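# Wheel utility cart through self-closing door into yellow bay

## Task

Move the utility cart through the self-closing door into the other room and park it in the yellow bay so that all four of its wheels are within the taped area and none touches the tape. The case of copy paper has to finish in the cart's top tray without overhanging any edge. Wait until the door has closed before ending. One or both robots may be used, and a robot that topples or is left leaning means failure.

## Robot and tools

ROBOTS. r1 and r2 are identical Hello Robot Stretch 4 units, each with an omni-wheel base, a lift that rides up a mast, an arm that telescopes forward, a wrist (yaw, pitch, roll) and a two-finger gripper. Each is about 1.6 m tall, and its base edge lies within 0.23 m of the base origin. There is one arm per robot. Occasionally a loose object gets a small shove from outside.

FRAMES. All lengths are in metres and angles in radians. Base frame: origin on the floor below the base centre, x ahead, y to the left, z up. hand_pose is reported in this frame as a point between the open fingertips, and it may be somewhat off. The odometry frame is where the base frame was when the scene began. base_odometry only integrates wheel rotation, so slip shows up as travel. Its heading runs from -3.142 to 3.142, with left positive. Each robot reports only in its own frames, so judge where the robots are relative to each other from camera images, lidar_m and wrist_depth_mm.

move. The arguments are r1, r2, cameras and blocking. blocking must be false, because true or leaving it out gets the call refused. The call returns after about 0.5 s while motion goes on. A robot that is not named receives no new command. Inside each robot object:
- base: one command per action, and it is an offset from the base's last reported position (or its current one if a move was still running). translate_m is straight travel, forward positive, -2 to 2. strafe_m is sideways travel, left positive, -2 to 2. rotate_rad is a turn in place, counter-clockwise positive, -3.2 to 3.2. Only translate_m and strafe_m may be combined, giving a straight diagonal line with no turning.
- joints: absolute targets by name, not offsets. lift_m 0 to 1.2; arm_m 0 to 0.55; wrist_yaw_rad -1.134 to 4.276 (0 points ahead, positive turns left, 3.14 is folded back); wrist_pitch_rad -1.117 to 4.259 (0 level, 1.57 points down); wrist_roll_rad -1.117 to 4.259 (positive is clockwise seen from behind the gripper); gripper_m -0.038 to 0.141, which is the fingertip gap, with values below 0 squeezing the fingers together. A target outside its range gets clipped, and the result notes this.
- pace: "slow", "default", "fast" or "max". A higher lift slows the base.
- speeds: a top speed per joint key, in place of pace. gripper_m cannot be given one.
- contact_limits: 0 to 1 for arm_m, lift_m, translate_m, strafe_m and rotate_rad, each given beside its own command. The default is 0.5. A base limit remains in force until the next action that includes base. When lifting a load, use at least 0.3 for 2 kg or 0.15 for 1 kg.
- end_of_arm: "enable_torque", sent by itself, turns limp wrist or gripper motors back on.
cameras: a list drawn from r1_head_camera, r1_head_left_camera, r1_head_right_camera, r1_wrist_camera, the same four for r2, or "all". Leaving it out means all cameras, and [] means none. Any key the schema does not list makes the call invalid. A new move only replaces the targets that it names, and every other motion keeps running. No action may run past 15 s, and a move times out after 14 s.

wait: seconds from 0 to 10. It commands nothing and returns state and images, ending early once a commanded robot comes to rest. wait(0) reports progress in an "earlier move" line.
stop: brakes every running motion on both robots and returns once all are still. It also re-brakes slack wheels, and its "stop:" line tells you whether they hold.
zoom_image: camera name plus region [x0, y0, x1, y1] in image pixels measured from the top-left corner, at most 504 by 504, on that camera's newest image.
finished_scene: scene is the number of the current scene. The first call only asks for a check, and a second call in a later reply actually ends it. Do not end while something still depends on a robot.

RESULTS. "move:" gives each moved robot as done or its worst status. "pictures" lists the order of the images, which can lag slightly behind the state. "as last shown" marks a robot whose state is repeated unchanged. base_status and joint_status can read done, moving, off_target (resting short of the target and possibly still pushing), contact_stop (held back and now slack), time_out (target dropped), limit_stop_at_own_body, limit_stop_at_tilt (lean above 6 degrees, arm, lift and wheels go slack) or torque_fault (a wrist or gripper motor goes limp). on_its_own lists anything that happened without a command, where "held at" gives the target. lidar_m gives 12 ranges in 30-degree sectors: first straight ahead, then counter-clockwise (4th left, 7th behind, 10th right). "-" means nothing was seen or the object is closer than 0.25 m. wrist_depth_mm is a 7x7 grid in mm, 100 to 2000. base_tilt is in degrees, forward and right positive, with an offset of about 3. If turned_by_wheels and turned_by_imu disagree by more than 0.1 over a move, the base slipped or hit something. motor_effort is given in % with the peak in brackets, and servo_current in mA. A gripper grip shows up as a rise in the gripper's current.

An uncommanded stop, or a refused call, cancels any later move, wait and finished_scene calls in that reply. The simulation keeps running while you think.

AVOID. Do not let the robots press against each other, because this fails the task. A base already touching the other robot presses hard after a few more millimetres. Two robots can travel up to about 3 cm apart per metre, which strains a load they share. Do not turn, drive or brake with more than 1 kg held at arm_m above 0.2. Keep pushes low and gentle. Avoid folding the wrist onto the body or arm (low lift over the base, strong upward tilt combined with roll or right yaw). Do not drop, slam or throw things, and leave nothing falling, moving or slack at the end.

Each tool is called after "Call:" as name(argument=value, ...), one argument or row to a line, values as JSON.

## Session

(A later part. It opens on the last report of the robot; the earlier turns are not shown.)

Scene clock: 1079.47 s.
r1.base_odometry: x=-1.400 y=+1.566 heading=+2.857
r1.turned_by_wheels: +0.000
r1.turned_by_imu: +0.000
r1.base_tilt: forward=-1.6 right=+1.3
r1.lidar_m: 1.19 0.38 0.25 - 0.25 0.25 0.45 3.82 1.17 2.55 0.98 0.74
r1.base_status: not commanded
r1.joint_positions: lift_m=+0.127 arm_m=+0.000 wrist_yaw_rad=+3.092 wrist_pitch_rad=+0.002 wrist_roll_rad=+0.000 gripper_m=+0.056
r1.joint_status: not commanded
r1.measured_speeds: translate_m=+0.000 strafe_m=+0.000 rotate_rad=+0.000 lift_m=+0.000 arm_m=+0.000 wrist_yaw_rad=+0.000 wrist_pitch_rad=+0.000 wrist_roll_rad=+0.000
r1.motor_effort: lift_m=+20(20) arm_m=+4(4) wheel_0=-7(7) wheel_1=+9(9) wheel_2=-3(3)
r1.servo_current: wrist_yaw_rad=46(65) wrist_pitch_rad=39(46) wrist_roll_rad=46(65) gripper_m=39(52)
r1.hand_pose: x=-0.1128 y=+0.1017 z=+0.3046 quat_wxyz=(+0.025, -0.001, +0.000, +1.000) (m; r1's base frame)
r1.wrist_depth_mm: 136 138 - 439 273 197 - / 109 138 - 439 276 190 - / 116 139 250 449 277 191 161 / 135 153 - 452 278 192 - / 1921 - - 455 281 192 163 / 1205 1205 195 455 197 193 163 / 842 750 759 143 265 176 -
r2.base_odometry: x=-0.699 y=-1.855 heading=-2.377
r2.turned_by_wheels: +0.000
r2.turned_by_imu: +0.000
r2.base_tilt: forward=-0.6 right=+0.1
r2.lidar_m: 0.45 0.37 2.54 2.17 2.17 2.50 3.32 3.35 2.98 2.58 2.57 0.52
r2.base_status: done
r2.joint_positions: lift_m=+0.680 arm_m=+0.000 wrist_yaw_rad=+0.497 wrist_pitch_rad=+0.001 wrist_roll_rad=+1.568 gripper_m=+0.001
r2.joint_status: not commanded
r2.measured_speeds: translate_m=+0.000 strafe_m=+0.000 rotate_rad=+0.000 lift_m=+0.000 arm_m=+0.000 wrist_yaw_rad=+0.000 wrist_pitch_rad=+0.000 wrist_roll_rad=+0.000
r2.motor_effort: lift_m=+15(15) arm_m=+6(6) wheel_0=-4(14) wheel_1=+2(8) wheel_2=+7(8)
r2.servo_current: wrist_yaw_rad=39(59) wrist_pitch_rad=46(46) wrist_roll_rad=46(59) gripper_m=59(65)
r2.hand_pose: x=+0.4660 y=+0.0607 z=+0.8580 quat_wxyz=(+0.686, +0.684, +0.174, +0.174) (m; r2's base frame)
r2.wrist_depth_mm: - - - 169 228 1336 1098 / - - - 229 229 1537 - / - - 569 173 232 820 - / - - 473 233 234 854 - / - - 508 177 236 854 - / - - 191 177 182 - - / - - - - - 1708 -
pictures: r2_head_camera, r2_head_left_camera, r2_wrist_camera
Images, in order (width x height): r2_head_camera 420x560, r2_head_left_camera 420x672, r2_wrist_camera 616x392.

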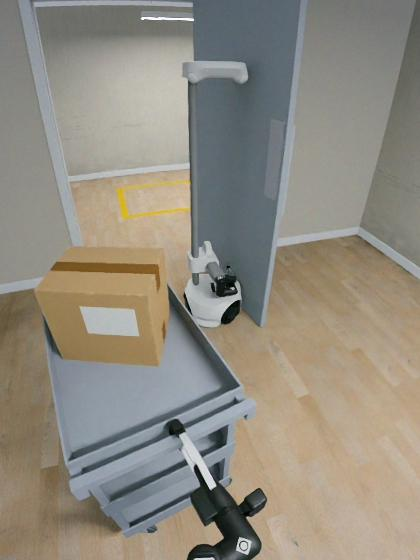

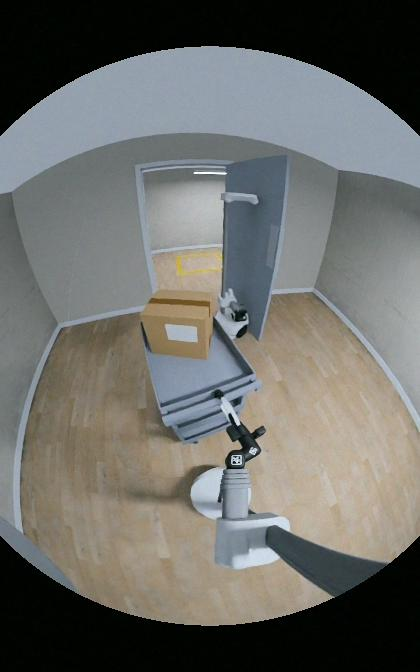

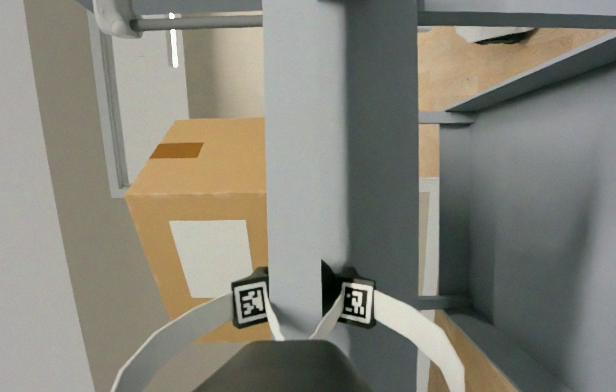

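Call:
zoom_image(
  camera="r2_wrist_camera",
  region=[400, 0, 520, 392],
)

Call:
zoom_image(
  camera="r2_wrist_camera",
  region=[60, 0, 300, 260],
)

Scaled by 1.286.

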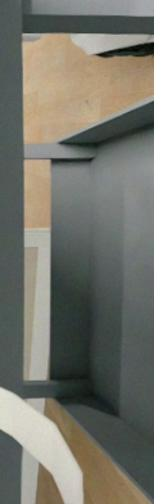

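Scaled by 1.938.

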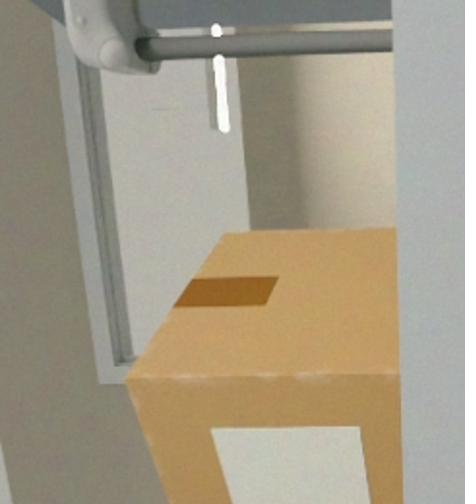

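Call:
move(
  blocking=false,
  cameras=[],
  r2={"base": {"translate_m": -0.055, "strafe_m": 0.215}, "pace": "slow"},
)

Call:
wait(
  seconds=6,
  cameras=["r2_head_camera", "r1_head_right_camera", "r2_wrist_camera"],
)

Scene clock: 1140.40 s.
move: r2 moving
r1.base_odometry: x=-1.400 y=+1.566 heading=+2.857
r1.turned_by_wheels: +0.000
r1.turned_by_imu: +0.000
r1.base_tilt: forward=-1.6 right=+1.2
r1.lidar_m: 1.24 0.36 0.25 - 0.25 0.25 0.44 3.79 1.16 2.57 0.98 0.74
r1.base_status: not commanded
r1.joint_positions: lift_m=+0.127 arm_m=+0.000 wrist_yaw_rad=+3.092 wrist_pitch_rad=+0.002 wrist_roll_rad=+0.000 gripper_m=+0.056
r1.joint_status: not commanded
r1.measured_speeds: translate_m=+0.000 strafe_m=+0.000 rotate_rad=+0.000 lift_m=+0.000 arm_m=+0.000 wrist_yaw_rad=+0.000 wrist_pitch_rad=+0.000 wrist_roll_rad=+0.000
r1.motor_effort: lift_m=+20(20) arm_m=+4(4) wheel_0=-7(7) wheel_1=+9(9) wheel_2=-2(3)
r1.servo_current: wrist_yaw_rad=39(65) wrist_pitch_rad=39(52) wrist_roll_rad=52(72) gripper_m=39(52)
r1.hand_pose: x=-0.1128 y=+0.1017 z=+0.3046 quat_wxyz=(+0.025, -0.001, +0.000, +1.000) (m; r1's base frame)
r1.wrist_depth_mm: 136 138 - 436 276 197 - / 109 138 - 445 276 190 - / 116 139 249 449 279 191 161 / 135 153 - 449 281 192 - / 1921 - - 449 281 193 163 / 1182 1205 195 459 196 192 163 / 842 750 750 143 264 176 -
r2.base_odometry: x=-0.687 y=-1.861 heading=-2.377
r2.turned_by_wheels: +0.000
r2.turned_by_imu: +0.001
r2.base_tilt: forward=-0.7 right=+0.1
r2.lidar_m: 0.46 0.38 2.52 2.16 2.15 2.46 3.36 3.35 3.03 2.59 2.57 0.51
r2.base_status: translate_m moving; strafe_m moving
r2.joint_positions: lift_m=+0.680 arm_m=+0.000 wrist_yaw_rad=+0.497 wrist_pitch_rad=+0.001 wrist_roll_rad=+1.568 gripper_m=+0.001
r2.joint_status: not commanded
r2.measured_speeds: translate_m=-0.013 strafe_m=+0.050 rotate_rad=+0.001 lift_m=+0.000 arm_m=+0.000 wrist_yaw_rad=+0.000 wrist_pitch_rad=+0.000 wrist_roll_rad=+0.000
r2.motor_effort: lift_m=+15(15) arm_m=+6(6) wheel_0=-11(12) wheel_1=+5(7) wheel_2=+5(8)
r2.servo_current: wrist_yaw_rad=59(65) wrist_pitch_rad=39(46) wrist_roll_rad=39(59) gripper_m=52(59)
r2.hand_pose: x=+0.4660 y=+0.0607 z=+0.8580 quat_wxyz=(+0.686, +0.684, +0.174, +0.174) (m; r2's base frame)
r2.wrist_depth_mm: - - - 168 226 1336 1160 / - - - 227 229 1537 - / - - 554 172 231 809 - / - 488 466 233 234 831 - / - - 508 176 236 842 - / - - 191 178 184 - - / - - - - - 1708 -
pictures: none
No camera images: "cameras" was empty.

Scene clock: 1143.37 s.
earlier move: r2 done
r1.base_odometry: x=-1.400 y=+1.566 heading=+2.857
r1.turned_by_wheels: +0.000
r1.turned_by_imu: +0.000
r1.base_tilt: forward=-1.6 right=+1.3
r1.lidar_m: 5.04 0.37 0.25 - 0.25 0.25 0.45 3.80 1.15 2.56 0.92 0.80
r1.base_status: not commanded
r1.joint_positions: lift_m=+0.127 arm_m=+0.000 wrist_yaw_rad=+3.092 wrist_pitch_rad=+0.002 wrist_roll_rad=+0.000 gripper_m=+0.056
r1.joint_status: not commanded
r1.measured_speeds: translate_m=+0.000 strafe_m=+0.000 rotate_rad=+0.000 lift_m=+0.000 arm_m=+0.000 wrist_yaw_rad=+0.000 wrist_pitch_rad=+0.000 wrist_roll_rad=+0.000
r1.motor_effort: lift_m=+20(20) arm_m=+4(4) wheel_0=-7(7) wheel_1=+9(9) wheel_2=-2(3)
r1.servo_current: wrist_yaw_rad=39(72) wrist_pitch_rad=46(52) wrist_roll_rad=52(72) gripper_m=39(52)
r1.hand_pose: x=-0.1128 y=+0.1017 z=+0.3046 quat_wxyz=(+0.025, -0.001, +0.000, +1.000) (m; r1's base frame)
r1.wrist_depth_mm: 136 138 - 439 274 197 - / 109 138 - 442 276 190 - / 116 139 250 445 278 192 161 / 135 153 - 452 279 192 - / 1921 - - 455 279 191 163 / 1182 1205 195 459 197 193 162 / 854 759 759 143 265 176 -
r2.base_odometry: x=-0.510 y=-1.972 heading=-2.377
r2.turned_by_wheels: +0.000
r2.turned_by_imu: +0.000
r2.base_tilt: forward=-0.7 right=+0.0
r2.lidar_m: 0.42 0.42 2.27 1.96 1.94 2.23 3.36 3.36 3.25 2.79 2.82 0.47
r2.base_status: done
r2.joint_positions: lift_m=+0.680 arm_m=+0.000 wrist_yaw_rad=+0.497 wrist_pitch_rad=+0.001 wrist_roll_rad=+1.568 gripper_m=+0.001
r2.joint_status: not commanded
r2.measured_speeds: translate_m=+0.000 strafe_m=+0.000 rotate_rad=+0.000 lift_m=+0.000 arm_m=+0.000 wrist_yaw_rad=+0.000 wrist_pitch_rad=+0.000 wrist_roll_rad=+0.000
r2.motor_effort: lift_m=+15(15) arm_m=+5(6) wheel_0=-6(12) wheel_1=+2(7) wheel_2=+6(8)
r2.servo_current: wrist_yaw_rad=52(65) wrist_pitch_rad=39(46) wrist_roll_rad=33(59) gripper_m=65(65)
r2.hand_pose: x=+0.4660 y=+0.0607 z=+0.8580 quat_wxyz=(+0.686, +0.684, +0.174, +0.174) (m; r2's base frame)
r2.wrist_depth_mm: - - - 135 189 - - / - - 488 142 199 750 - / - 455 445 150 208 - - / - - 508 158 220 - - / - - 627 167 234 - - / - - 190 176 184 1756 - / - - - - - 1576 484
wait: 2.97 of 6 s (r2 has come to rest)
pictures: r1_head_right_camera, r2_head_camera, r2_wrist_camera
Images, in order (width x height): r1_head_right_camera 420x672, r2_head_camera 420x560, r2_wrist_camera 616x392.

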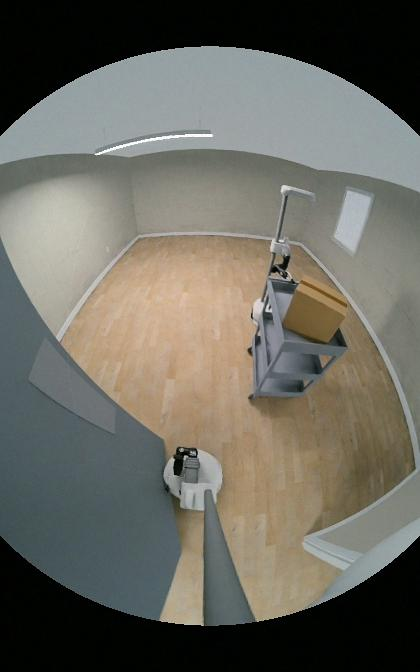

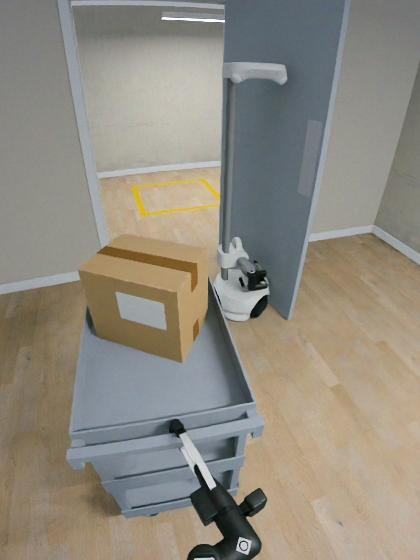

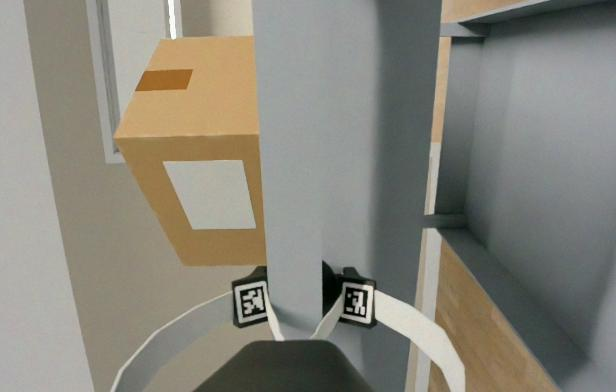

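Call:
zoom_image(
  camera="r2_head_camera",
  region=[0, 200, 280, 480],
)

Scaled by 1.800 from the camera's 420x560 image, which has a finer 1200x1600 frame.

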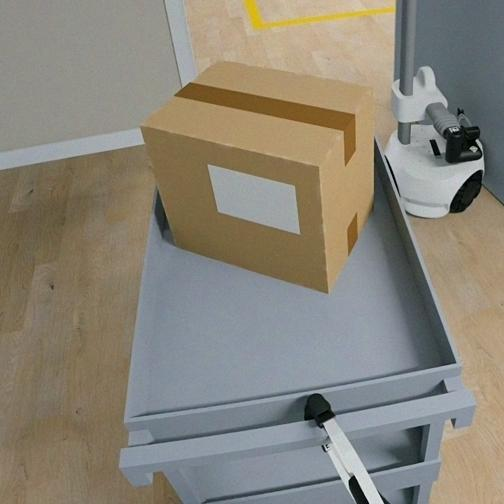

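Call:
move(
  blocking=false,
  cameras=[],
  r2={"base": {"translate_m": 0.34, "strafe_m": 0.07}, "pace": "slow"},
)

Call:
wait(
  seconds=6,
  cameras=["r2_head_camera", "r1_head_right_camera", "r2_wrist_camera"],
)

Scene clock: 1175.30 s.
move: r2 moving
r1.base_odometry: x=-1.400 y=+1.566 heading=+2.857
r1.turned_by_wheels: +0.000
r1.turned_by_imu: +0.000
r1.base_tilt: forward=-1.6 right=+1.3
r1.lidar_m: 5.05 0.39 0.25 - 0.25 0.25 0.44 3.78 1.17 2.56 0.94 0.80
r1.base_status: not commanded
r1.joint_positions: lift_m=+0.127 arm_m=+0.000 wrist_yaw_rad=+3.092 wrist_pitch_rad=+0.002 wrist_roll_rad=+0.000 gripper_m=+0.056
r1.joint_status: not commanded
r1.measured_speeds: translate_m=+0.000 strafe_m=+0.000 rotate_rad=+0.000 lift_m=+0.000 arm_m=+0.000 wrist_yaw_rad=+0.000 wrist_pitch_rad=+0.000 wrist_roll_rad=+0.000
r1.motor_effort: lift_m=+20(20) arm_m=+4(4) wheel_0=-6(7) wheel_1=+9(9) wheel_2=-3(3)
r1.servo_current: wrist_yaw_rad=52(72) wrist_pitch_rad=39(52) wrist_roll_rad=46(72) gripper_m=39(46)
r1.hand_pose: x=-0.1128 y=+0.1017 z=+0.3046 quat_wxyz=(+0.025, -0.001, +0.000, +1.000) (m; r1's base frame)
r1.wrist_depth_mm: 136 138 - 439 274 198 - / 109 138 - 442 276 191 - / 116 139 251 442 277 191 161 / 135 153 - 452 279 191 - / 1983 - - 455 279 192 163 / 1182 1205 195 455 196 193 163 / 842 759 750 143 265 176 -
r2.base_odometry: x=-0.517 y=-1.982 heading=-2.377
r2.turned_by_wheels: +0.000
r2.turned_by_imu: +0.001
r2.base_tilt: forward=-0.7 right=+0.1
r2.lidar_m: 0.43 0.42 2.27 1.97 1.96 2.23 3.34 3.35 3.29 2.81 2.78 0.47
r2.base_status: translate_m moving; strafe_m moving
r2.joint_positions: lift_m=+0.680 arm_m=+0.000 wrist_yaw_rad=+0.497 wrist_pitch_rad=+0.001 wrist_roll_rad=+1.568 gripper_m=+0.001
r2.joint_status: not commanded
r2.measured_speeds: translate_m=+0.048 strafe_m=+0.010 rotate_rad=-0.002 lift_m=+0.000 arm_m=+0.000 wrist_yaw_rad=+0.000 wrist_pitch_rad=+0.000 wrist_roll_rad=+0.000
r2.motor_effort: lift_m=+15(15) arm_m=+5(6) wheel_0=+9(9) wheel_1=+10(10) wheel_2=-14(14)
r2.servo_current: wrist_yaw_rad=46(59) wrist_pitch_rad=39(46) wrist_roll_rad=59(59) gripper_m=52(59)
r2.hand_pose: x=+0.4660 y=+0.0607 z=+0.8580 quat_wxyz=(+0.686, +0.684, +0.174, +0.174) (m; r2's base frame)
r2.wrist_depth_mm: - - - 133 186 - - / - - 488 139 196 759 - / - 445 442 147 207 - - / - - 504 155 217 - - / - - 627 164 229 - - / - - 192 172 181 1808 - / - - - - - 1537 488
pictures: none
No camera images: "cameras" was empty.

Scene clock: 1179.53 s.
earlier move: r2 done
r1.base_odometry: x=-1.400 y=+1.566 heading=+2.857
r1.turned_by_wheels: +0.000
r1.turned_by_imu: +0.000
r1.base_tilt: forward=-1.6 right=+1.3
r1.lidar_m: 5.07 0.38 0.25 - 0.25 0.25 0.46 3.79 1.15 2.59 0.71 0.82
r1.base_status: not commanded
r1.joint_positions: lift_m=+0.127 arm_m=+0.000 wrist_yaw_rad=+3.092 wrist_pitch_rad=+0.002 wrist_roll_rad=+0.000 gripper_m=+0.056
r1.joint_status: not commanded
r1.measured_speeds: translate_m=+0.000 strafe_m=+0.000 rotate_rad=+0.000 lift_m=+0.000 arm_m=+0.000 wrist_yaw_rad=+0.000 wrist_pitch_rad=+0.000 wrist_roll_rad=+0.000
r1.motor_effort: lift_m=+20(20) arm_m=+4(4) wheel_0=-6(7) wheel_1=+9(9) wheel_2=-3(3)
r1.servo_current: wrist_yaw_rad=46(72) wrist_pitch_rad=46(52) wrist_roll_rad=39(72) gripper_m=46(46)
r1.hand_pose: x=-0.1128 y=+0.1017 z=+0.3046 quat_wxyz=(+0.025, -0.001, +0.000, +1.000) (m; r1's base frame)
r1.wrist_depth_mm: 136 138 - 439 274 198 - / 109 138 - 442 276 190 - / 116 139 250 442 278 191 162 / 135 152 - 452 279 191 - / 1983 - - 455 279 193 162 / 1160 1182 195 455 196 193 162 / 854 750 750 144 263 177 -
r2.base_odometry: x=-0.707 y=-2.257 heading=-2.376
r2.turned_by_wheels: +0.000
r2.turned_by_imu: +0.002
r2.base_tilt: forward=-0.7 right=+0.0
r2.lidar_m: 0.44 0.37 2.29 1.98 1.95 2.30 3.71 3.71 3.21 2.79 2.80 1.38
r2.base_status: done
r2.joint_positions: lift_m=+0.680 arm_m=+0.000 wrist_yaw_rad=+0.501 wrist_pitch_rad=+0.001 wrist_roll_rad=+1.568 gripper_m=+0.001
r2.joint_status: not commanded
r2.measured_speeds: translate_m=+0.000 strafe_m=+0.000 rotate_rad=+0.000 lift_m=+0.000 arm_m=+0.000 wrist_yaw_rad=+0.000 wrist_pitch_rad=+0.000 wrist_roll_rad=+0.000
r2.motor_effort: lift_m=+15(15) arm_m=+5(6) wheel_0=+7(12) wheel_1=+6(10) wheel_2=-6(14)
r2.servo_current: wrist_yaw_rad=33(65) wrist_pitch_rad=39(46) wrist_roll_rad=52(65) gripper_m=59(65)
r2.hand_pose: x=+0.4657 y=+0.0619 z=+0.8580 quat_wxyz=(+0.686, +0.684, +0.176, +0.175) (m; r2's base frame)
r2.wrist_depth_mm: 1708 - - 175 235 264 264 / 1708 - - 236 236 1661 1118 / 1808 - 627 176 236 820 - / - 477 477 236 236 842 - / - 504 496 177 236 842 - / - - 193 177 183 - - / - - 609 - - - -
wait: 4.23 of 6 s (r2 has come to rest)
pictures: r1_head_right_camera, r2_head_camera, r2_wrist_camera
Images, in order (width x height): r1_head_right_camera 420x672, r2_head_camera 420x560, r2_wrist_camera 616x392.

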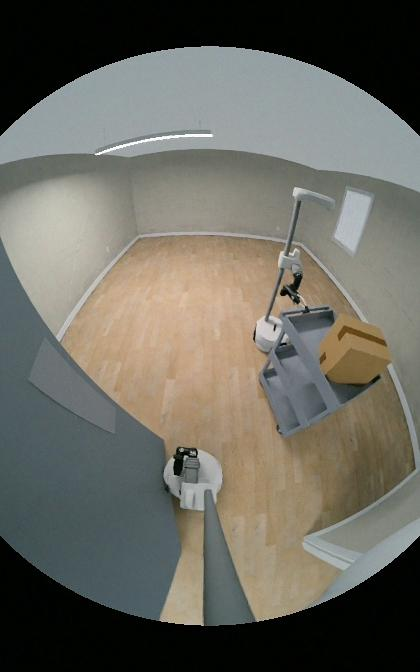

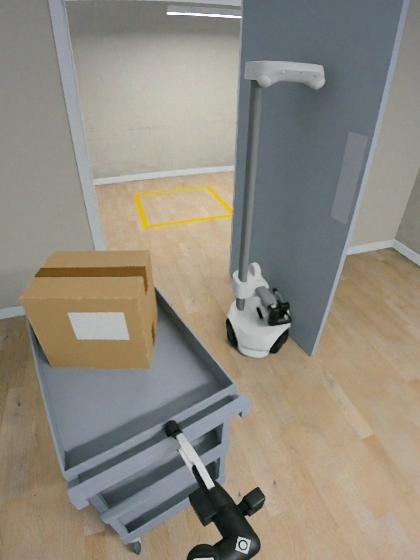

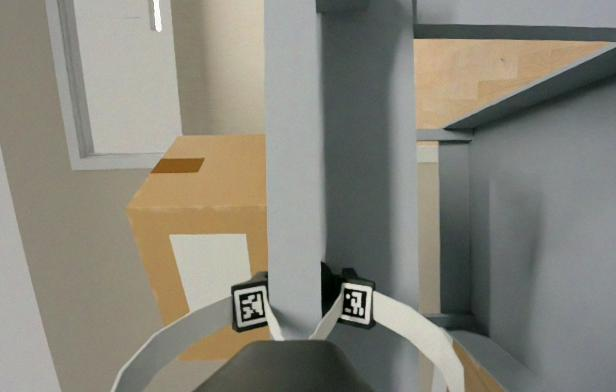

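Call:
move(
  blocking=false,
  cameras=[],
  r2={"base": {"translate_m": -0.25, "strafe_m": -0.168}, "joints": {"gripper_m": -0.02}, "pace": "slow"},
)

Call:
wait(
  seconds=6,
  cameras=["r2_wrist_camera"],
)

Scene clock: 1250.63 s.
move: r2 moving
r1.base_odometry: x=-1.400 y=+1.566 heading=+2.857
r1.turned_by_wheels: +0.000
r1.turned_by_imu: +0.000
r1.base_tilt: forward=-1.6 right=+1.3
r1.lidar_m: 5.07 0.36 0.25 - 0.25 0.25 0.47 3.79 1.13 2.54 0.74 0.80
r1.base_status: not commanded
r1.joint_positions: lift_m=+0.127 arm_m=+0.000 wrist_yaw_rad=+3.092 wrist_pitch_rad=+0.002 wrist_roll_rad=+0.000 gripper_m=+0.056
r1.joint_status: not commanded
r1.measured_speeds: translate_m=+0.000 strafe_m=+0.000 rotate_rad=+0.000 lift_m=+0.000 arm_m=+0.000 wrist_yaw_rad=+0.000 wrist_pitch_rad=+0.000 wrist_roll_rad=+0.000
r1.motor_effort: lift_m=+20(20) arm_m=+4(4) wheel_0=-7(7) wheel_1=+9(9) wheel_2=-2(3)
r1.servo_current: wrist_yaw_rad=52(65) wrist_pitch_rad=46(46) wrist_roll_rad=65(65) gripper_m=46(46)
r1.hand_pose: x=-0.1128 y=+0.1017 z=+0.3046 quat_wxyz=(+0.025, -0.001, +0.000, +1.000) (m; r1's base frame)
r1.wrist_depth_mm: 136 138 - 439 273 197 - / 109 138 - 439 276 191 - / 116 138 251 449 278 191 162 / 135 153 - 449 279 193 - / 1921 - - 455 281 193 163 / 1160 1182 195 455 197 193 163 / 854 759 759 143 265 176 -
r2.base_odometry: x=-0.704 y=-2.244 heading=-2.375
r2.turned_by_wheels: +0.001
r2.turned_by_imu: +0.002
r2.base_tilt: forward=-0.7 right=+0.0
r2.lidar_m: 0.45 0.36 2.32 1.96 1.98 2.33 3.68 3.69 3.21 2.77 2.78 1.41
r2.base_status: translate_m moving; strafe_m moving
r2.joint_positions: lift_m=+0.680 arm_m=+0.000 wrist_yaw_rad=+0.503 wrist_pitch_rad=+0.001 wrist_roll_rad=+1.568 gripper_m=-0.013
r2.joint_status: gripper_m moving
r2.measured_speeds: translate_m=-0.045 strafe_m=-0.030 rotate_rad=-0.001 lift_m=+0.000 arm_m=+0.000 wrist_yaw_rad=+0.005 wrist_pitch_rad=+0.000 wrist_roll_rad=+0.000
r2.motor_effort: lift_m=+15(15) arm_m=+5(5) wheel_0=+7(11) wheel_1=-7(8) wheel_2=+13(13)
r2.servo_current: wrist_yaw_rad=46(52) wrist_pitch_rad=33(46) wrist_roll_rad=46(59) gripper_m=143(143)
r2.hand_pose: x=+0.4657 y=+0.0623 z=+0.8580 quat_wxyz=(+0.686, +0.684, +0.176, +0.176) (m; r2's base frame)
r2.wrist_depth_mm: 1708 - - 172 232 1366 1118 / - - - 173 231 1756 544 / 1863 - 615 173 233 820 - / - 466 466 234 234 831 - / - - 492 175 236 842 - / - - 189 175 180 - - / - - - - 236 - -
pictures: none
No camera images: "cameras" was empty.

Scene clock: 1254.33 s.
earlier move: r2 done
r1.base_odometry: x=-1.400 y=+1.566 heading=+2.857
r1.turned_by_wheels: +0.000
r1.turned_by_imu: +0.000
r1.base_tilt: forward=-1.6 right=+1.2
r1.lidar_m: 1.77 0.40 0.25 - 0.25 0.25 0.45 3.80 1.16 2.55 0.83 0.76
r1.base_status: not commanded
r1.joint_positions: lift_m=+0.127 arm_m=+0.000 wrist_yaw_rad=+3.092 wrist_pitch_rad=+0.002 wrist_roll_rad=+0.000 gripper_m=+0.056
r1.joint_status: not commanded
r1.measured_speeds: translate_m=+0.000 strafe_m=+0.000 rotate_rad=+0.000 lift_m=+0.000 arm_m=+0.000 wrist_yaw_rad=+0.000 wrist_pitch_rad=+0.000 wrist_roll_rad=+0.000
r1.motor_effort: lift_m=+20(20) arm_m=+4(4) wheel_0=-7(7) wheel_1=+9(9) wheel_2=-3(3)
r1.servo_current: wrist_yaw_rad=39(65) wrist_pitch_rad=39(59) wrist_roll_rad=52(72) gripper_m=39(46)
r1.hand_pose: x=-0.1128 y=+0.1017 z=+0.3046 quat_wxyz=(+0.025, -0.001, +0.000, +1.000) (m; r1's base frame)
r1.wrist_depth_mm: 136 138 - 442 276 197 - / 109 138 - 439 277 190 - / 116 138 251 445 278 191 162 / 135 153 - 449 279 192 - / 1921 - - 452 281 193 162 / 1182 1205 195 455 196 193 163 / 831 750 759 143 264 176 -
r2.base_odometry: x=-0.643 y=-1.963 heading=-2.376
r2.turned_by_wheels: -0.001
r2.turned_by_imu: -0.001
r2.base_tilt: forward=-0.6 right=+0.0
r2.lidar_m: 0.44 0.36 2.40 2.05 2.07 2.38 3.41 3.41 3.13 2.67 2.69 0.54
r2.base_status: done
r2.joint_positions: lift_m=+0.680 arm_m=+0.000 wrist_yaw_rad=+0.499 wrist_pitch_rad=+0.001 wrist_roll_rad=+1.568 gripper_m=-0.019
r2.joint_status: all done
r2.measured_speeds: translate_m=+0.000 strafe_m=+0.000 rotate_rad=+0.000 lift_m=+0.000 arm_m=+0.000 wrist_yaw_rad=+0.000 wrist_pitch_rad=+0.000 wrist_roll_rad=+0.000
r2.motor_effort: lift_m=+15(15) arm_m=+5(5) wheel_0=+1(11) wheel_1=-7(10) wheel_2=+5(13)
r2.servo_current: wrist_yaw_rad=52(59) wrist_pitch_rad=46(46) wrist_roll_rad=46(72) gripper_m=85(143)
r2.hand_pose: x=+0.4659 y=+0.0613 z=+0.8580 quat_wxyz=(+0.686, +0.684, +0.175, +0.174) (m; r2's base frame)
r2.wrist_depth_mm: - - - 167 226 1464 1118 / - - - 226 229 1576 - / - - 574 170 229 820 - / - - 469 171 231 820 - / - - 500 172 232 820 - / - - 190 174 181 - - / - - - - - - -
wait: 3.70 of 6 s (r2 has come to rest)
pictures: r2_wrist_camera
Images, in order (width x height): r2_wrist_camera 616x392.

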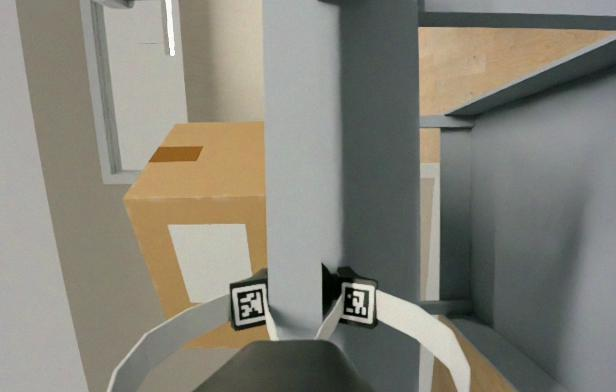

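Call:
move(
  blocking=false,
  cameras=["r2_head_camera", "r1_head_right_camera"],
)

Scene clock: 1279.97 s.
r1.base_odometry: x=-1.400 y=+1.566 heading=+2.857
r1.turned_by_wheels: +0.000
r1.turned_by_imu: +0.000
r1.base_tilt: forward=-1.6 right=+1.3
r1.lidar_m: 1.76 0.38 0.25 - 0.25 0.25 0.46 3.80 1.14 2.55 0.84 0.77
r1.base_status: not commanded
r1.joint_positions: lift_m=+0.127 arm_m=+0.000 wrist_yaw_rad=+3.092 wrist_pitch_rad=+0.002 wrist_roll_rad=+0.000 gripper_m=+0.056
r1.joint_status: not commanded
r1.measured_speeds: translate_m=+0.000 strafe_m=+0.000 rotate_rad=+0.000 lift_m=+0.000 arm_m=+0.000 wrist_yaw_rad=+0.000 wrist_pitch_rad=+0.000 wrist_roll_rad=+0.000
r1.motor_effort: lift_m=+20(20) arm_m=+4(4) wheel_0=-6(7) wheel_1=+9(9) wheel_2=-3(3)
r1.servo_current: wrist_yaw_rad=46(65) wrist_pitch_rad=39(59) wrist_roll_rad=59(72) gripper_m=39(46)
r1.hand_pose: x=-0.1128 y=+0.1017 z=+0.3046 quat_wxyz=(+0.025, -0.001, +0.000, +1.000) (m; r1's base frame)
r1.wrist_depth_mm: 135 138 - 436 273 197 - / 109 138 - 445 276 191 - / 116 139 251 445 278 191 161 / 135 153 - 452 279 191 - / 1983 - - 455 279 192 163 / 1182 1160 195 459 196 193 163 / 842 750 750 143 264 176 -
r2.base_odometry: x=-0.643 y=-1.963 heading=-2.376
r2.turned_by_wheels: +0.000
r2.turned_by_imu: +0.000
r2.base_tilt: forward=-0.7 right=+0.1
r2.lidar_m: 0.43 0.38 2.42 2.06 2.08 2.38 3.41 3.42 3.13 2.69 2.66 0.55
r2.base_status: done
r2.joint_positions: lift_m=+0.680 arm_m=+0.000 wrist_yaw_rad=+0.499 wrist_pitch_rad=+0.001 wrist_roll_rad=+1.568 gripper_m=-0.019
r2.joint_status: all done
r2.measured_speeds: translate_m=+0.000 strafe_m=+0.000 rotate_rad=+0.000 lift_m=+0.000 arm_m=+0.000 wrist_yaw_rad=+0.000 wrist_pitch_rad=+0.000 wrist_roll_rad=+0.000
r2.motor_effort: lift_m=+15(15) arm_m=+5(5) wheel_0=+1(11) wheel_1=-6(10) wheel_2=+5(13)
r2.servo_current: wrist_yaw_rad=46(59) wrist_pitch_rad=39(46) wrist_roll_rad=52(72) gripper_m=78(143)
r2.hand_pose: x=+0.4659 y=+0.0613 z=+0.8580 quat_wxyz=(+0.686, +0.684, +0.175, +0.174) (m; r2's base frame)
r2.wrist_depth_mm: - - - 167 226 1430 1098 / - - - 227 227 1576 - / - - 580 169 229 820 - / - - 469 171 230 831 - / - - 504 172 232 831 - / - - 190 173 181 - - / - - - - - - -
pictures: r1_head_right_camera, r2_head_camera
Images, in order (width x height): r1_head_right_camera 420x672, r2_head_camera 420x560.

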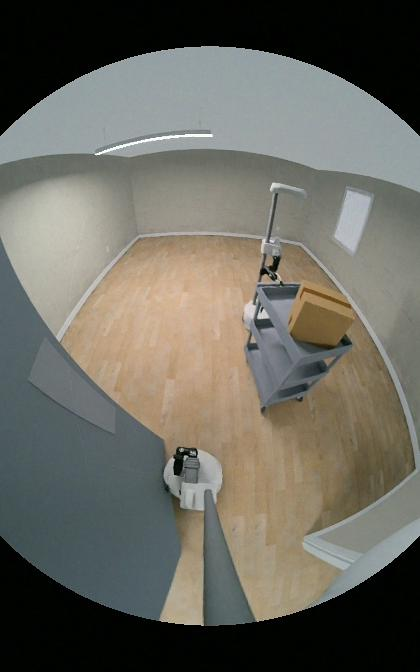

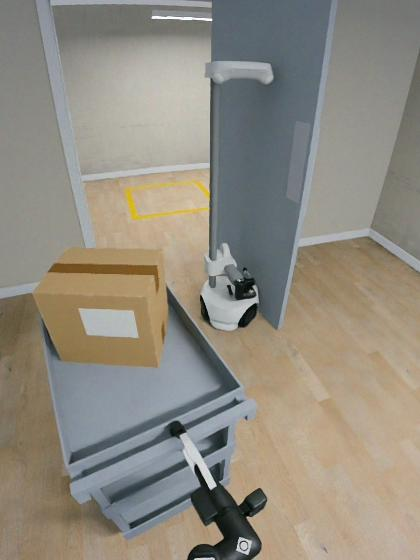

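Call:
move(
  blocking=false,
  r2={"base": {"translate_m": -0.4, "strafe_m": -0.27}, "pace": "slow"},
  cameras=[],
)

Call:
wait(
  seconds=8,
  cameras=["r2_head_camera"],
)

Scene clock: 1284.83 s.
move: r2 moving
r1.base_odometry: x=-1.400 y=+1.566 heading=+2.857
r1.turned_by_wheels: +0.000
r1.turned_by_imu: +0.000
r1.base_tilt: forward=-1.6 right=+1.3
r1.lidar_m: 1.67 0.38 0.25 - 0.25 0.25 0.46 3.82 1.14 2.55 0.84 0.78
r1.base_status: not commanded
r1.joint_positions: lift_m=+0.127 arm_m=+0.000 wrist_yaw_rad=+3.092 wrist_pitch_rad=+0.002 wrist_roll_rad=+0.000 gripper_m=+0.056
r1.joint_status: not commanded
r1.measured_speeds: translate_m=+0.000 strafe_m=+0.000 rotate_rad=+0.000 lift_m=+0.000 arm_m=+0.000 wrist_yaw_rad=+0.000 wrist_pitch_rad=+0.000 wrist_roll_rad=+0.000
r1.motor_effort: lift_m=+20(20) arm_m=+4(4) wheel_0=-7(7) wheel_1=+9(9) wheel_2=-3(3)
r1.servo_current: wrist_yaw_rad=39(65) wrist_pitch_rad=46(46) wrist_roll_rad=46(65) gripper_m=46(46)
r1.hand_pose: x=-0.1128 y=+0.1017 z=+0.3046 quat_wxyz=(+0.025, -0.001, +0.000, +1.000) (m; r1's base frame)
r1.wrist_depth_mm: 136 138 - 439 273 197 - / 109 138 - 442 276 190 - / 116 138 251 445 278 191 161 / 135 152 - 452 279 192 - / 1983 - - 455 279 193 162 / 1205 1182 195 455 197 193 162 / 854 750 759 143 264 176 -
r2.base_odometry: x=-0.640 y=-1.950 heading=-2.376
r2.turned_by_wheels: +0.000
r2.turned_by_imu: +0.001
r2.base_tilt: forward=-0.7 right=+0.1
r2.lidar_m: 0.45 0.36 2.41 2.08 2.08 2.38 3.42 3.41 3.12 2.66 2.67 0.49
r2.base_status: translate_m moving; strafe_m moving
r2.joint_positions: lift_m=+0.680 arm_m=+0.000 wrist_yaw_rad=+0.499 wrist_pitch_rad=+0.001 wrist_roll_rad=+1.568 gripper_m=-0.019
r2.joint_status: not commanded
r2.measured_speeds: translate_m=-0.045 strafe_m=-0.030 rotate_rad=-0.003 lift_m=+0.000 arm_m=+0.000 wrist_yaw_rad=+0.000 wrist_pitch_rad=+0.000 wrist_roll_rad=+0.000
r2.motor_effort: lift_m=+15(15) arm_m=+5(5) wheel_0=+4(5) wheel_1=-9(11) wheel_2=+11(13)
r2.servo_current: wrist_yaw_rad=52(59) wrist_pitch_rad=46(46) wrist_roll_rad=59(59) gripper_m=85(98)
r2.hand_pose: x=+0.4659 y=+0.0613 z=+0.8580 quat_wxyz=(+0.686, +0.684, +0.175, +0.174) (m; r2's base frame)
r2.wrist_depth_mm: - - - 167 224 1576 1098 / - - - 167 227 1576 - / - - 580 169 228 820 - / - 500 469 171 231 831 - / - - 500 172 233 831 - / - - 189 173 181 - - / - - - - 236 - -
pictures: none
No camera images: "cameras" was empty.

Scene clock: 1290.33 s.
earlier move: r2 done
r1.base_odometry: x=-1.400 y=+1.566 heading=+2.857
r1.turned_by_wheels: +0.000
r1.turned_by_imu: +0.000
r1.base_tilt: forward=-1.6 right=+1.3
r1.lidar_m: 1.23 0.39 0.25 - 0.25 0.25 0.46 3.79 1.13 2.58 2.84 1.07
r1.base_status: not commanded
r1.joint_positions: lift_m=+0.127 arm_m=+0.000 wrist_yaw_rad=+3.092 wrist_pitch_rad=+0.002 wrist_roll_rad=+0.000 gripper_m=+0.056
r1.joint_status: not commanded
r1.measured_speeds: translate_m=+0.000 strafe_m=+0.000 rotate_rad=+0.000 lift_m=+0.000 arm_m=+0.000 wrist_yaw_rad=+0.000 wrist_pitch_rad=+0.000 wrist_roll_rad=+0.000
r1.motor_effort: lift_m=+20(20) arm_m=+4(4) wheel_0=-6(7) wheel_1=+9(9) wheel_2=-3(3)
r1.servo_current: wrist_yaw_rad=52(72) wrist_pitch_rad=46(52) wrist_roll_rad=33(78) gripper_m=46(52)
r1.hand_pose: x=-0.1128 y=+0.1017 z=+0.3046 quat_wxyz=(+0.025, -0.001, +0.000, +1.000) (m; r1's base frame)
r1.wrist_depth_mm: 136 138 - 439 274 198 - / 109 138 - 439 278 191 - / 116 138 250 445 278 190 162 / 135 153 - 449 279 192 - / 1983 - - 452 279 192 162 / 1182 1205 193 452 197 193 163 / 854 750 759 143 264 175 -
r2.base_odometry: x=-0.542 y=-1.492 heading=-2.376
r2.turned_by_wheels: +0.000
r2.turned_by_imu: +0.000
r2.base_tilt: forward=-0.7 right=+0.1
r2.lidar_m: 0.45 0.37 2.60 2.21 2.24 2.57 2.97 2.98 2.92 2.55 2.53 0.51
r2.base_status: done
r2.joint_positions: lift_m=+0.680 arm_m=+0.000 wrist_yaw_rad=+0.499 wrist_pitch_rad=+0.001 wrist_roll_rad=+1.568 gripper_m=-0.019
r2.joint_status: not commanded
r2.measured_speeds: translate_m=+0.000 strafe_m=+0.000 rotate_rad=+0.000 lift_m=+0.000 arm_m=+0.000 wrist_yaw_rad=+0.000 wrist_pitch_rad=+0.000 wrist_roll_rad=+0.000
r2.motor_effort: lift_m=+15(15) arm_m=+4(5) wheel_0=+3(9) wheel_1=-6(11) wheel_2=+6(13)
r2.servo_current: wrist_yaw_rad=52(59) wrist_pitch_rad=39(46) wrist_roll_rad=46(65) gripper_m=85(98)
r2.hand_pose: x=+0.4659 y=+0.0613 z=+0.8580 quat_wxyz=(+0.686, +0.684, +0.175, +0.174) (m; r2's base frame)
r2.wrist_depth_mm: - - - 165 223 1537 1182 / - - - 166 225 1618 - / - - 569 168 228 831 - / - 492 462 170 229 831 - / - - 500 171 232 842 - / - - 189 173 181 - - / - - - - 236 - -
wait: 5.50 of 8 s (r2 has come to rest)
pictures: r2_head_camera
Images, in order (width x height): r2_head_camera 420x560.

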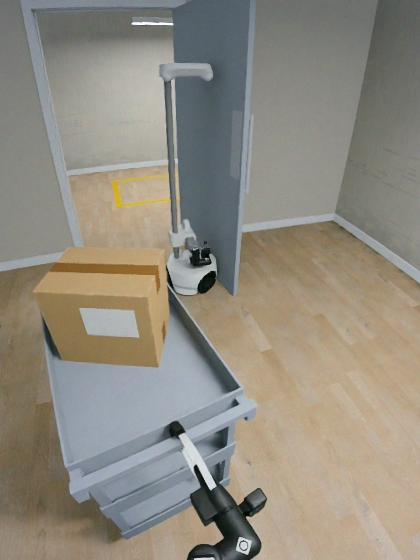

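Call:
move(
  blocking=false,
  r2={"base": {"translate_m": -0.267, "strafe_m": -0.122}, "pace": "slow"},
  cameras=[],
)

Call:
wait(
  seconds=6,
  cameras=["r2_head_camera", "r1_head_right_camera"],
)

Scene clock: 1361.77 s.
move: r2 moving
r1.base_odometry: x=-1.400 y=+1.566 heading=+2.857
r1.turned_by_wheels: +0.000
r1.turned_by_imu: +0.000
r1.base_tilt: forward=-1.6 right=+1.2
r1.lidar_m: 1.24 0.38 0.25 - 0.25 0.25 0.46 3.83 1.16 2.53 2.83 1.06
r1.base_status: not commanded
r1.joint_positions: lift_m=+0.127 arm_m=+0.000 wrist_yaw_rad=+3.092 wrist_pitch_rad=+0.002 wrist_roll_rad=+0.000 gripper_m=+0.056
r1.joint_status: not commanded
r1.measured_speeds: translate_m=+0.000 strafe_m=+0.000 rotate_rad=+0.000 lift_m=+0.000 arm_m=+0.000 wrist_yaw_rad=+0.000 wrist_pitch_rad=+0.000 wrist_roll_rad=+0.000
r1.motor_effort: lift_m=+20(20) arm_m=+4(4) wheel_0=-7(7) wheel_1=+9(9) wheel_2=-2(3)
r1.servo_current: wrist_yaw_rad=46(72) wrist_pitch_rad=52(52) wrist_roll_rad=59(59) gripper_m=46(46)
r1.hand_pose: x=-0.1128 y=+0.1017 z=+0.3046 quat_wxyz=(+0.025, -0.001, +0.000, +1.000) (m; r1's base frame)
r1.wrist_depth_mm: 136 138 - 439 276 198 - / 109 138 - 442 277 190 - / 116 139 250 445 277 191 161 / 135 153 - 449 278 193 - / 1921 - - 455 279 192 162 / 1182 1205 195 455 197 193 163 / 842 750 750 144 264 177 -
r2.base_odometry: x=-0.537 y=-1.479 heading=-2.376
r2.turned_by_wheels: +0.000
r2.turned_by_imu: +0.000
r2.base_tilt: forward=-0.7 right=+0.0
r2.lidar_m: 0.46 0.36 2.59 2.23 2.24 2.56 2.95 2.94 2.96 2.52 2.54 0.53
r2.base_status: translate_m moving; strafe_m moving
r2.joint_positions: lift_m=+0.680 arm_m=+0.000 wrist_yaw_rad=+0.499 wrist_pitch_rad=+0.001 wrist_roll_rad=+1.568 gripper_m=-0.019
r2.joint_status: not commanded
r2.measured_speeds: translate_m=-0.047 strafe_m=-0.022 rotate_rad=+0.000 lift_m=+0.000 arm_m=+0.000 wrist_yaw_rad=+0.000 wrist_pitch_rad=+0.000 wrist_roll_rad=+0.000
r2.motor_effort: lift_m=+15(15) arm_m=+4(5) wheel_0=-5(7) wheel_1=-9(10) wheel_2=+12(12)
r2.servo_current: wrist_yaw_rad=39(65) wrist_pitch_rad=39(46) wrist_roll_rad=52(52) gripper_m=85(85)
r2.hand_pose: x=+0.4659 y=+0.0613 z=+0.8580 quat_wxyz=(+0.686, +0.684, +0.175, +0.174) (m; r2's base frame)
r2.wrist_depth_mm: - - - 165 223 1499 1138 / - - - 167 226 1576 - / - - 569 169 227 809 - / - 488 466 170 229 831 - / - - 500 172 232 831 - / - - 190 173 181 - - / - - - - 236 - -
pictures: none
No camera images: "cameras" was empty.

Scene clock: 1365.40 s.
earlier move: r2 done
r1.base_odometry: x=-1.400 y=+1.566 heading=+2.857
r1.turned_by_wheels: +0.000
r1.turned_by_imu: +0.000
r1.base_tilt: forward=-1.6 right=+1.3
r1.lidar_m: 1.32 0.42 0.25 - 0.25 0.25 0.46 3.79 1.16 2.56 2.86 1.39
r1.base_status: not commanded
r1.joint_positions: lift_m=+0.127 arm_m=+0.000 wrist_yaw_rad=+3.092 wrist_pitch_rad=+0.002 wrist_roll_rad=+0.000 gripper_m=+0.056
r1.joint_status: not commanded
r1.measured_speeds: translate_m=+0.000 strafe_m=+0.000 rotate_rad=+0.000 lift_m=+0.000 arm_m=+0.000 wrist_yaw_rad=+0.000 wrist_pitch_rad=+0.000 wrist_roll_rad=+0.000
r1.motor_effort: lift_m=+20(20) arm_m=+4(4) wheel_0=-6(7) wheel_1=+9(9) wheel_2=-2(3)
r1.servo_current: wrist_yaw_rad=33(72) wrist_pitch_rad=33(52) wrist_roll_rad=52(72) gripper_m=46(46)
r1.hand_pose: x=-0.1128 y=+0.1017 z=+0.3046 quat_wxyz=(+0.025, -0.001, +0.000, +1.000) (m; r1's base frame)
r1.wrist_depth_mm: 136 138 - 439 274 197 - / 109 138 - 442 276 191 - / 116 139 251 449 278 191 161 / 135 153 - 449 278 192 - / - - - 452 279 193 163 / 1160 1182 195 455 196 192 163 / 866 759 750 143 264 176 -
r2.base_odometry: x=-0.434 y=-1.219 heading=-2.377
r2.turned_by_wheels: +0.000
r2.turned_by_imu: -0.001
r2.base_tilt: forward=-0.7 right=+0.1
r2.lidar_m: 0.43 0.38 2.67 2.28 2.24 2.64 2.67 2.67 2.91 2.49 2.48 0.49
r2.base_status: done
r2.joint_positions: lift_m=+0.680 arm_m=+0.000 wrist_yaw_rad=+0.499 wrist_pitch_rad=+0.001 wrist_roll_rad=+1.568 gripper_m=-0.019
r2.joint_status: not commanded
r2.measured_speeds: translate_m=+0.000 strafe_m=+0.000 rotate_rad=+0.000 lift_m=+0.000 arm_m=+0.000 wrist_yaw_rad=+0.000 wrist_pitch_rad=+0.000 wrist_roll_rad=+0.000
r2.motor_effort: lift_m=+15(15) arm_m=+4(5) wheel_0=-5(12) wheel_1=-5(11) wheel_2=+4(12)
r2.servo_current: wrist_yaw_rad=39(65) wrist_pitch_rad=39(52) wrist_roll_rad=46(52) gripper_m=78(85)
r2.hand_pose: x=+0.4659 y=+0.0613 z=+0.8580 quat_wxyz=(+0.686, +0.684, +0.175, +0.174) (m; r2's base frame)
r2.wrist_depth_mm: - - - 155 212 1661 1160 / - - - 159 216 750 - / - - 508 162 221 - - / - 484 462 165 224 831 - / - - 525 169 230 842 - / - - 189 172 181 - - / - - - - 240 - -
wait: 3.63 of 6 s (r2 has come to rest)
pictures: r1_head_right_camera, r2_head_camera
Images, in order (width x height): r1_head_right_camera 420x672, r2_head_camera 420x560.

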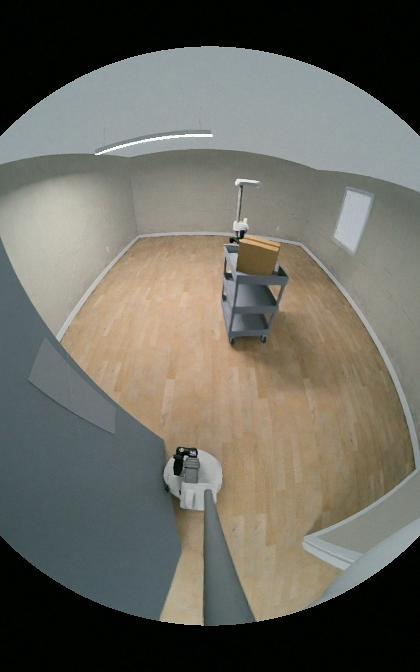

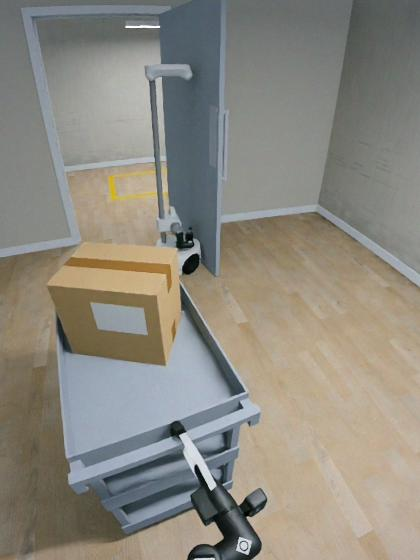

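Call:
move(
  blocking=false,
  r2={"joints": {"gripper_m": 0.11}},
  cameras=[],
)

Call:
wait(
  seconds=3,
  cameras=[],
)

Call:
move(
  blocking=false,
  r2={"base": {"translate_m": -0.0906, "strafe_m": 0.0849}, "pace": "slow"},
  cameras=[],
)

Call:
wait(
  seconds=4,
  cameras=["r2_wrist_camera", "r2_head_camera"],
)

Scene clock: 1395.43 s.
move: r2 moving
r1.base_odometry: x=-1.400 y=+1.566 heading=+2.857
r1.turned_by_wheels: +0.000
r1.turned_by_imu: +0.000
r1.base_tilt: forward=-1.6 right=+1.3
r1.lidar_m: 1.31 0.39 0.25 - 0.25 0.25 0.45 3.82 1.16 2.58 2.86 1.35
r1.base_status: not commanded
r1.joint_positions: lift_m=+0.127 arm_m=+0.000 wrist_yaw_rad=+3.092 wrist_pitch_rad=+0.002 wrist_roll_rad=+0.000 gripper_m=+0.056
r1.joint_status: not commanded
r1.measured_speeds: translate_m=+0.000 strafe_m=+0.000 rotate_rad=+0.000 lift_m=+0.000 arm_m=+0.000 wrist_yaw_rad=+0.000 wrist_pitch_rad=+0.000 wrist_roll_rad=+0.000
r1.motor_effort: lift_m=+20(20) arm_m=+4(4) wheel_0=-6(7) wheel_1=+9(9) wheel_2=-3(3)
r1.servo_current: wrist_yaw_rad=39(78) wrist_pitch_rad=39(52) wrist_roll_rad=46(59) gripper_m=39(46)
r1.hand_pose: x=-0.1128 y=+0.1017 z=+0.3046 quat_wxyz=(+0.025, -0.001, +0.000, +1.000) (m; r1's base frame)
r1.wrist_depth_mm: 136 138 - 436 274 196 - / 109 138 - 445 277 191 - / 116 139 250 445 277 191 160 / 135 153 - 449 279 191 - / 1983 - - 449 279 193 163 / 1205 1205 194 455 196 192 163 / 831 750 741 143 265 176 -
r2.base_odometry: x=-0.434 y=-1.219 heading=-2.377
r2.turned_by_wheels: +0.000
r2.turned_by_imu: +0.000
r2.base_tilt: forward=-0.7 right=+0.0
r2.lidar_m: 0.45 0.38 2.66 2.27 2.26 2.64 2.68 2.68 2.89 2.50 2.47 0.51
r2.base_status: not commanded
r2.joint_positions: lift_m=+0.680 arm_m=+0.000 wrist_yaw_rad=+0.499 wrist_pitch_rad=+0.001 wrist_roll_rad=+1.568 gripper_m=+0.005
r2.joint_status: gripper_m moving
r2.measured_speeds: translate_m=+0.000 strafe_m=+0.000 rotate_rad=+0.000 lift_m=+0.000 arm_m=+0.000 wrist_yaw_rad=+0.000 wrist_pitch_rad=+0.000 wrist_roll_rad=+0.000
r2.motor_effort: lift_m=+15(15) arm_m=+5(5) wheel_0=-5(6) wheel_1=-5(5) wheel_2=+3(4)
r2.servo_current: wrist_yaw_rad=52(52) wrist_pitch_rad=39(39) wrist_roll_rad=46(65) gripper_m=91(111)
r2.hand_pose: x=+0.4659 y=+0.0612 z=+0.8580 quat_wxyz=(+0.686, +0.684, +0.175, +0.174) (m; r2's base frame)
r2.wrist_depth_mm: - - - 159 217 1661 1182 / - - - 163 220 759 - / - - 517 166 225 820 - / - - 466 171 229 842 - / - - 525 174 235 854 - / - - 191 177 183 - - / - - - - - - -
pictures: none
No camera images: "cameras" was empty.

Scene clock: 1396.97 s.
earlier move: r2 done
r1.base_odometry: x=-1.400 y=+1.566 heading=+2.857
r1.turned_by_wheels: +0.000
r1.turned_by_imu: +0.000
r1.base_tilt: forward=-1.6 right=+1.3
r1.lidar_m: 1.31 0.36 0.25 - 0.25 0.25 0.48 3.80 1.16 2.55 2.84 1.34
r1.base_status: not commanded
r1.joint_positions: lift_m=+0.127 arm_m=+0.000 wrist_yaw_rad=+3.092 wrist_pitch_rad=+0.002 wrist_roll_rad=+0.000 gripper_m=+0.056
r1.joint_status: not commanded
r1.measured_speeds: translate_m=+0.000 strafe_m=+0.000 rotate_rad=+0.000 lift_m=+0.000 arm_m=+0.000 wrist_yaw_rad=+0.000 wrist_pitch_rad=+0.000 wrist_roll_rad=+0.000
r1.motor_effort: lift_m=+20(20) arm_m=+4(4) wheel_0=-6(7) wheel_1=+9(9) wheel_2=-2(3)
r1.servo_current: wrist_yaw_rad=52(78) wrist_pitch_rad=46(52) wrist_roll_rad=65(65) gripper_m=39(46)
r1.hand_pose: x=-0.1128 y=+0.1017 z=+0.3046 quat_wxyz=(+0.025, -0.001, +0.000, +1.000) (m; r1's base frame)
r1.wrist_depth_mm: 136 138 - 439 274 197 - / 109 138 - 442 276 190 - / 116 139 250 445 278 191 161 / 135 153 - 452 281 192 - / 1921 - - 455 279 192 163 / 1229 1205 195 452 196 193 163 / 854 741 750 143 263 176 -
r2.base_odometry: x=-0.434 y=-1.219 heading=-2.376
r2.turned_by_wheels: +0.000
r2.turned_by_imu: +0.001
r2.base_tilt: forward=-0.7 right=+0.1
r2.lidar_m: 0.44 0.39 2.63 2.29 2.28 2.62 2.67 2.66 2.87 2.49 2.48 0.55
r2.base_status: not commanded
r2.joint_positions: lift_m=+0.680 arm_m=+0.000 wrist_yaw_rad=+0.499 wrist_pitch_rad=+0.002 wrist_roll_rad=+1.568 gripper_m=+0.110
r2.joint_status: all done
r2.measured_speeds: translate_m=+0.000 strafe_m=+0.000 rotate_rad=+0.000 lift_m=+0.000 arm_m=+0.000 wrist_yaw_rad=+0.000 wrist_pitch_rad=+0.000 wrist_roll_rad=+0.000
r2.motor_effort: lift_m=+15(16) arm_m=+4(5) wheel_0=-3(6) wheel_1=-4(5) wheel_2=+3(4)
r2.servo_current: wrist_yaw_rad=52(59) wrist_pitch_rad=39(46) wrist_roll_rad=46(65) gripper_m=52(111)
r2.hand_pose: x=+0.4659 y=+0.0612 z=+0.8579 quat_wxyz=(+0.686, +0.684, +0.175, +0.174) (m; r2's base frame)
r2.wrist_depth_mm: - - - 168 224 1708 1182 / - - - 227 229 778 - / - - 512 176 233 831 - / - - 480 180 239 842 - / - - 535 185 243 866 - / - - 202 187 193 - - / - - - - - 1708 521
wait: 1.53 of 3 s (r2 has come to rest)
pictures: none
No camera images: "cameras" was empty.

Scene clock: 1397.47 s.
move: r2 moving
r1.base_odometry: x=-1.400 y=+1.566 heading=+2.857
r1.turned_by_wheels: +0.000
r1.turned_by_imu: +0.000
r1.base_tilt: forward=-1.6 right=+1.3
r1.lidar_m: 1.29 0.36 0.25 - 0.25 0.25 0.46 3.82 1.15 2.58 2.83 1.36
r1.base_status: not commanded
r1.joint_positions: lift_m=+0.127 arm_m=+0.000 wrist_yaw_rad=+3.092 wrist_pitch_rad=+0.002 wrist_roll_rad=+0.000 gripper_m=+0.056
r1.joint_status: not commanded
r1.measured_speeds: translate_m=+0.000 strafe_m=+0.000 rotate_rad=+0.000 lift_m=+0.000 arm_m=+0.000 wrist_yaw_rad=+0.000 wrist_pitch_rad=+0.000 wrist_roll_rad=+0.000
r1.motor_effort: lift_m=+20(20) arm_m=+4(4) wheel_0=-6(7) wheel_1=+9(9) wheel_2=-2(3)
r1.servo_current: wrist_yaw_rad=59(65) wrist_pitch_rad=46(46) wrist_roll_rad=39(52) gripper_m=39(46)
r1.hand_pose: x=-0.1128 y=+0.1017 z=+0.3046 quat_wxyz=(+0.025, -0.001, +0.000, +1.000) (m; r1's base frame)
r1.wrist_depth_mm: 136 138 - 442 274 198 - / 109 138 - 439 278 190 - / 116 139 251 442 278 191 162 / 135 153 - 449 278 191 - / - - - 452 278 192 162 / 1182 1205 195 452 196 193 163 / 854 759 759 143 264 176 -
r2.base_odometry: x=-0.421 y=-1.219 heading=-2.376
r2.turned_by_wheels: +0.001
r2.turned_by_imu: +0.001
r2.base_tilt: forward=-0.6 right=+0.1
r2.lidar_m: 0.44 0.40 2.67 2.27 2.25 2.64 2.67 2.66 2.91 2.50 2.47 0.52
r2.base_status: translate_m moving; strafe_m moving
r2.joint_positions: lift_m=+0.680 arm_m=+0.000 wrist_yaw_rad=+0.499 wrist_pitch_rad=+0.002 wrist_roll_rad=+1.568 gripper_m=+0.110
r2.joint_status: not commanded
r2.measured_speeds: translate_m=-0.037 strafe_m=+0.035 rotate_rad=+0.002 lift_m=+0.000 arm_m=+0.000 wrist_yaw_rad=+0.000 wrist_pitch_rad=+0.000 wrist_roll_rad=+0.000
r2.motor_effort: lift_m=+15(16) arm_m=+5(5) wheel_0=-5(9) wheel_1=+4(6) wheel_2=+11(11)
r2.servo_current: wrist_yaw_rad=46(52) wrist_pitch_rad=39(46) wrist_roll_rad=33(65) gripper_m=52(59)
r2.hand_pose: x=+0.4659 y=+0.0612 z=+0.8579 quat_wxyz=(+0.686, +0.684, +0.175, +0.174) (m; r2's base frame)
r2.wrist_depth_mm: - - - 172 229 1708 1098 / - - - 231 234 768 - / - - 504 180 238 831 - / - - 488 185 245 854 - / - - 549 189 250 878 - / - - 200 191 195 - - / - - - - - 1756 504
pictures: none
No camera images: "cameras" was empty.

Scene clock: 1399.43 s.
earlier move: r2 done
r1.base_odometry: x=-1.400 y=+1.566 heading=+2.857
r1.turned_by_wheels: +0.000
r1.turned_by_imu: +0.000
r1.base_tilt: forward=-1.5 right=+1.2
r1.lidar_m: 1.30 0.39 0.25 - 0.25 0.25 0.47 3.80 1.16 2.53 2.84 1.36
r1.base_status: not commanded
r1.joint_positions: lift_m=+0.127 arm_m=+0.000 wrist_yaw_rad=+3.092 wrist_pitch_rad=+0.002 wrist_roll_rad=+0.000 gripper_m=+0.056
r1.joint_status: not commanded
r1.measured_speeds: translate_m=+0.000 strafe_m=+0.000 rotate_rad=+0.000 lift_m=+0.000 arm_m=+0.000 wrist_yaw_rad=+0.000 wrist_pitch_rad=+0.000 wrist_roll_rad=+0.000
r1.motor_effort: lift_m=+20(20) arm_m=+4(4) wheel_0=-6(7) wheel_1=+9(9) wheel_2=-3(3)
r1.servo_current: wrist_yaw_rad=52(72) wrist_pitch_rad=39(46) wrist_roll_rad=52(65) gripper_m=39(46)
r1.hand_pose: x=-0.1128 y=+0.1017 z=+0.3046 quat_wxyz=(+0.025, -0.001, +0.000, +1.000) (m; r1's base frame)
r1.wrist_depth_mm: 136 138 - 439 274 197 - / 109 138 - 442 276 190 - / 116 139 251 445 279 191 161 / 135 152 - 445 278 192 - / 1983 - - 455 278 193 163 / 1205 1182 195 459 196 192 162 / 842 750 750 143 264 176 -
r2.base_odometry: x=-0.310 y=-1.217 heading=-2.376
r2.turned_by_wheels: +0.000
r2.turned_by_imu: +0.000
r2.base_tilt: forward=-0.7 right=+0.1
r2.lidar_m: 0.46 0.46 2.53 2.18 2.16 2.52 2.58 2.59 3.03 2.58 2.58 0.58
r2.base_status: done
r2.joint_positions: lift_m=+0.680 arm_m=+0.000 wrist_yaw_rad=+0.499 wrist_pitch_rad=+0.002 wrist_roll_rad=+1.568 gripper_m=+0.110
r2.joint_status: not commanded
r2.measured_speeds: translate_m=+0.000 strafe_m=+0.000 rotate_rad=+0.000 lift_m=+0.000 arm_m=+0.000 wrist_yaw_rad=+0.000 wrist_pitch_rad=+0.000 wrist_roll_rad=+0.000
r2.motor_effort: lift_m=+16(16) arm_m=+4(5) wheel_0=-3(11) wheel_1=+4(7) wheel_2=+5(11)
r2.servo_current: wrist_yaw_rad=52(59) wrist_pitch_rad=39(52) wrist_roll_rad=39(65) gripper_m=46(59)
r2.hand_pose: x=+0.4659 y=+0.0612 z=+0.8579 quat_wxyz=(+0.686, +0.684, +0.175, +0.174) (m; r2's base frame)
r2.wrist_depth_mm: - - - 272 273 820 - / - - 508 277 279 842 - / - - 544 229 286 - - / - - 609 290 296 - - / - - - 297 298 - - / - - 200 243 191 1430 504 / - - - - 324 324 324
wait: 1.97 of 4 s (r2 has come to rest)
pictures: r2_head_camera, r2_wrist_camera
Images, in order (width x height): r2_head_camera 420x560, r2_wrist_camera 616x392.

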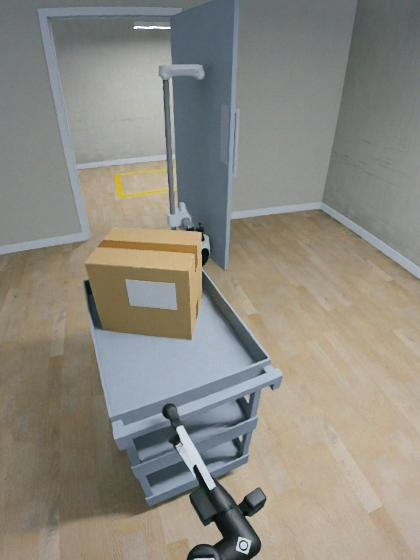

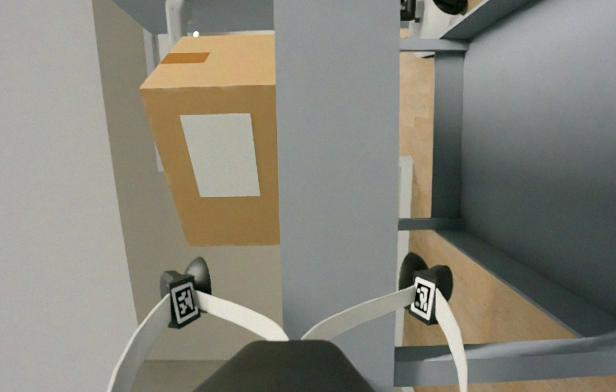

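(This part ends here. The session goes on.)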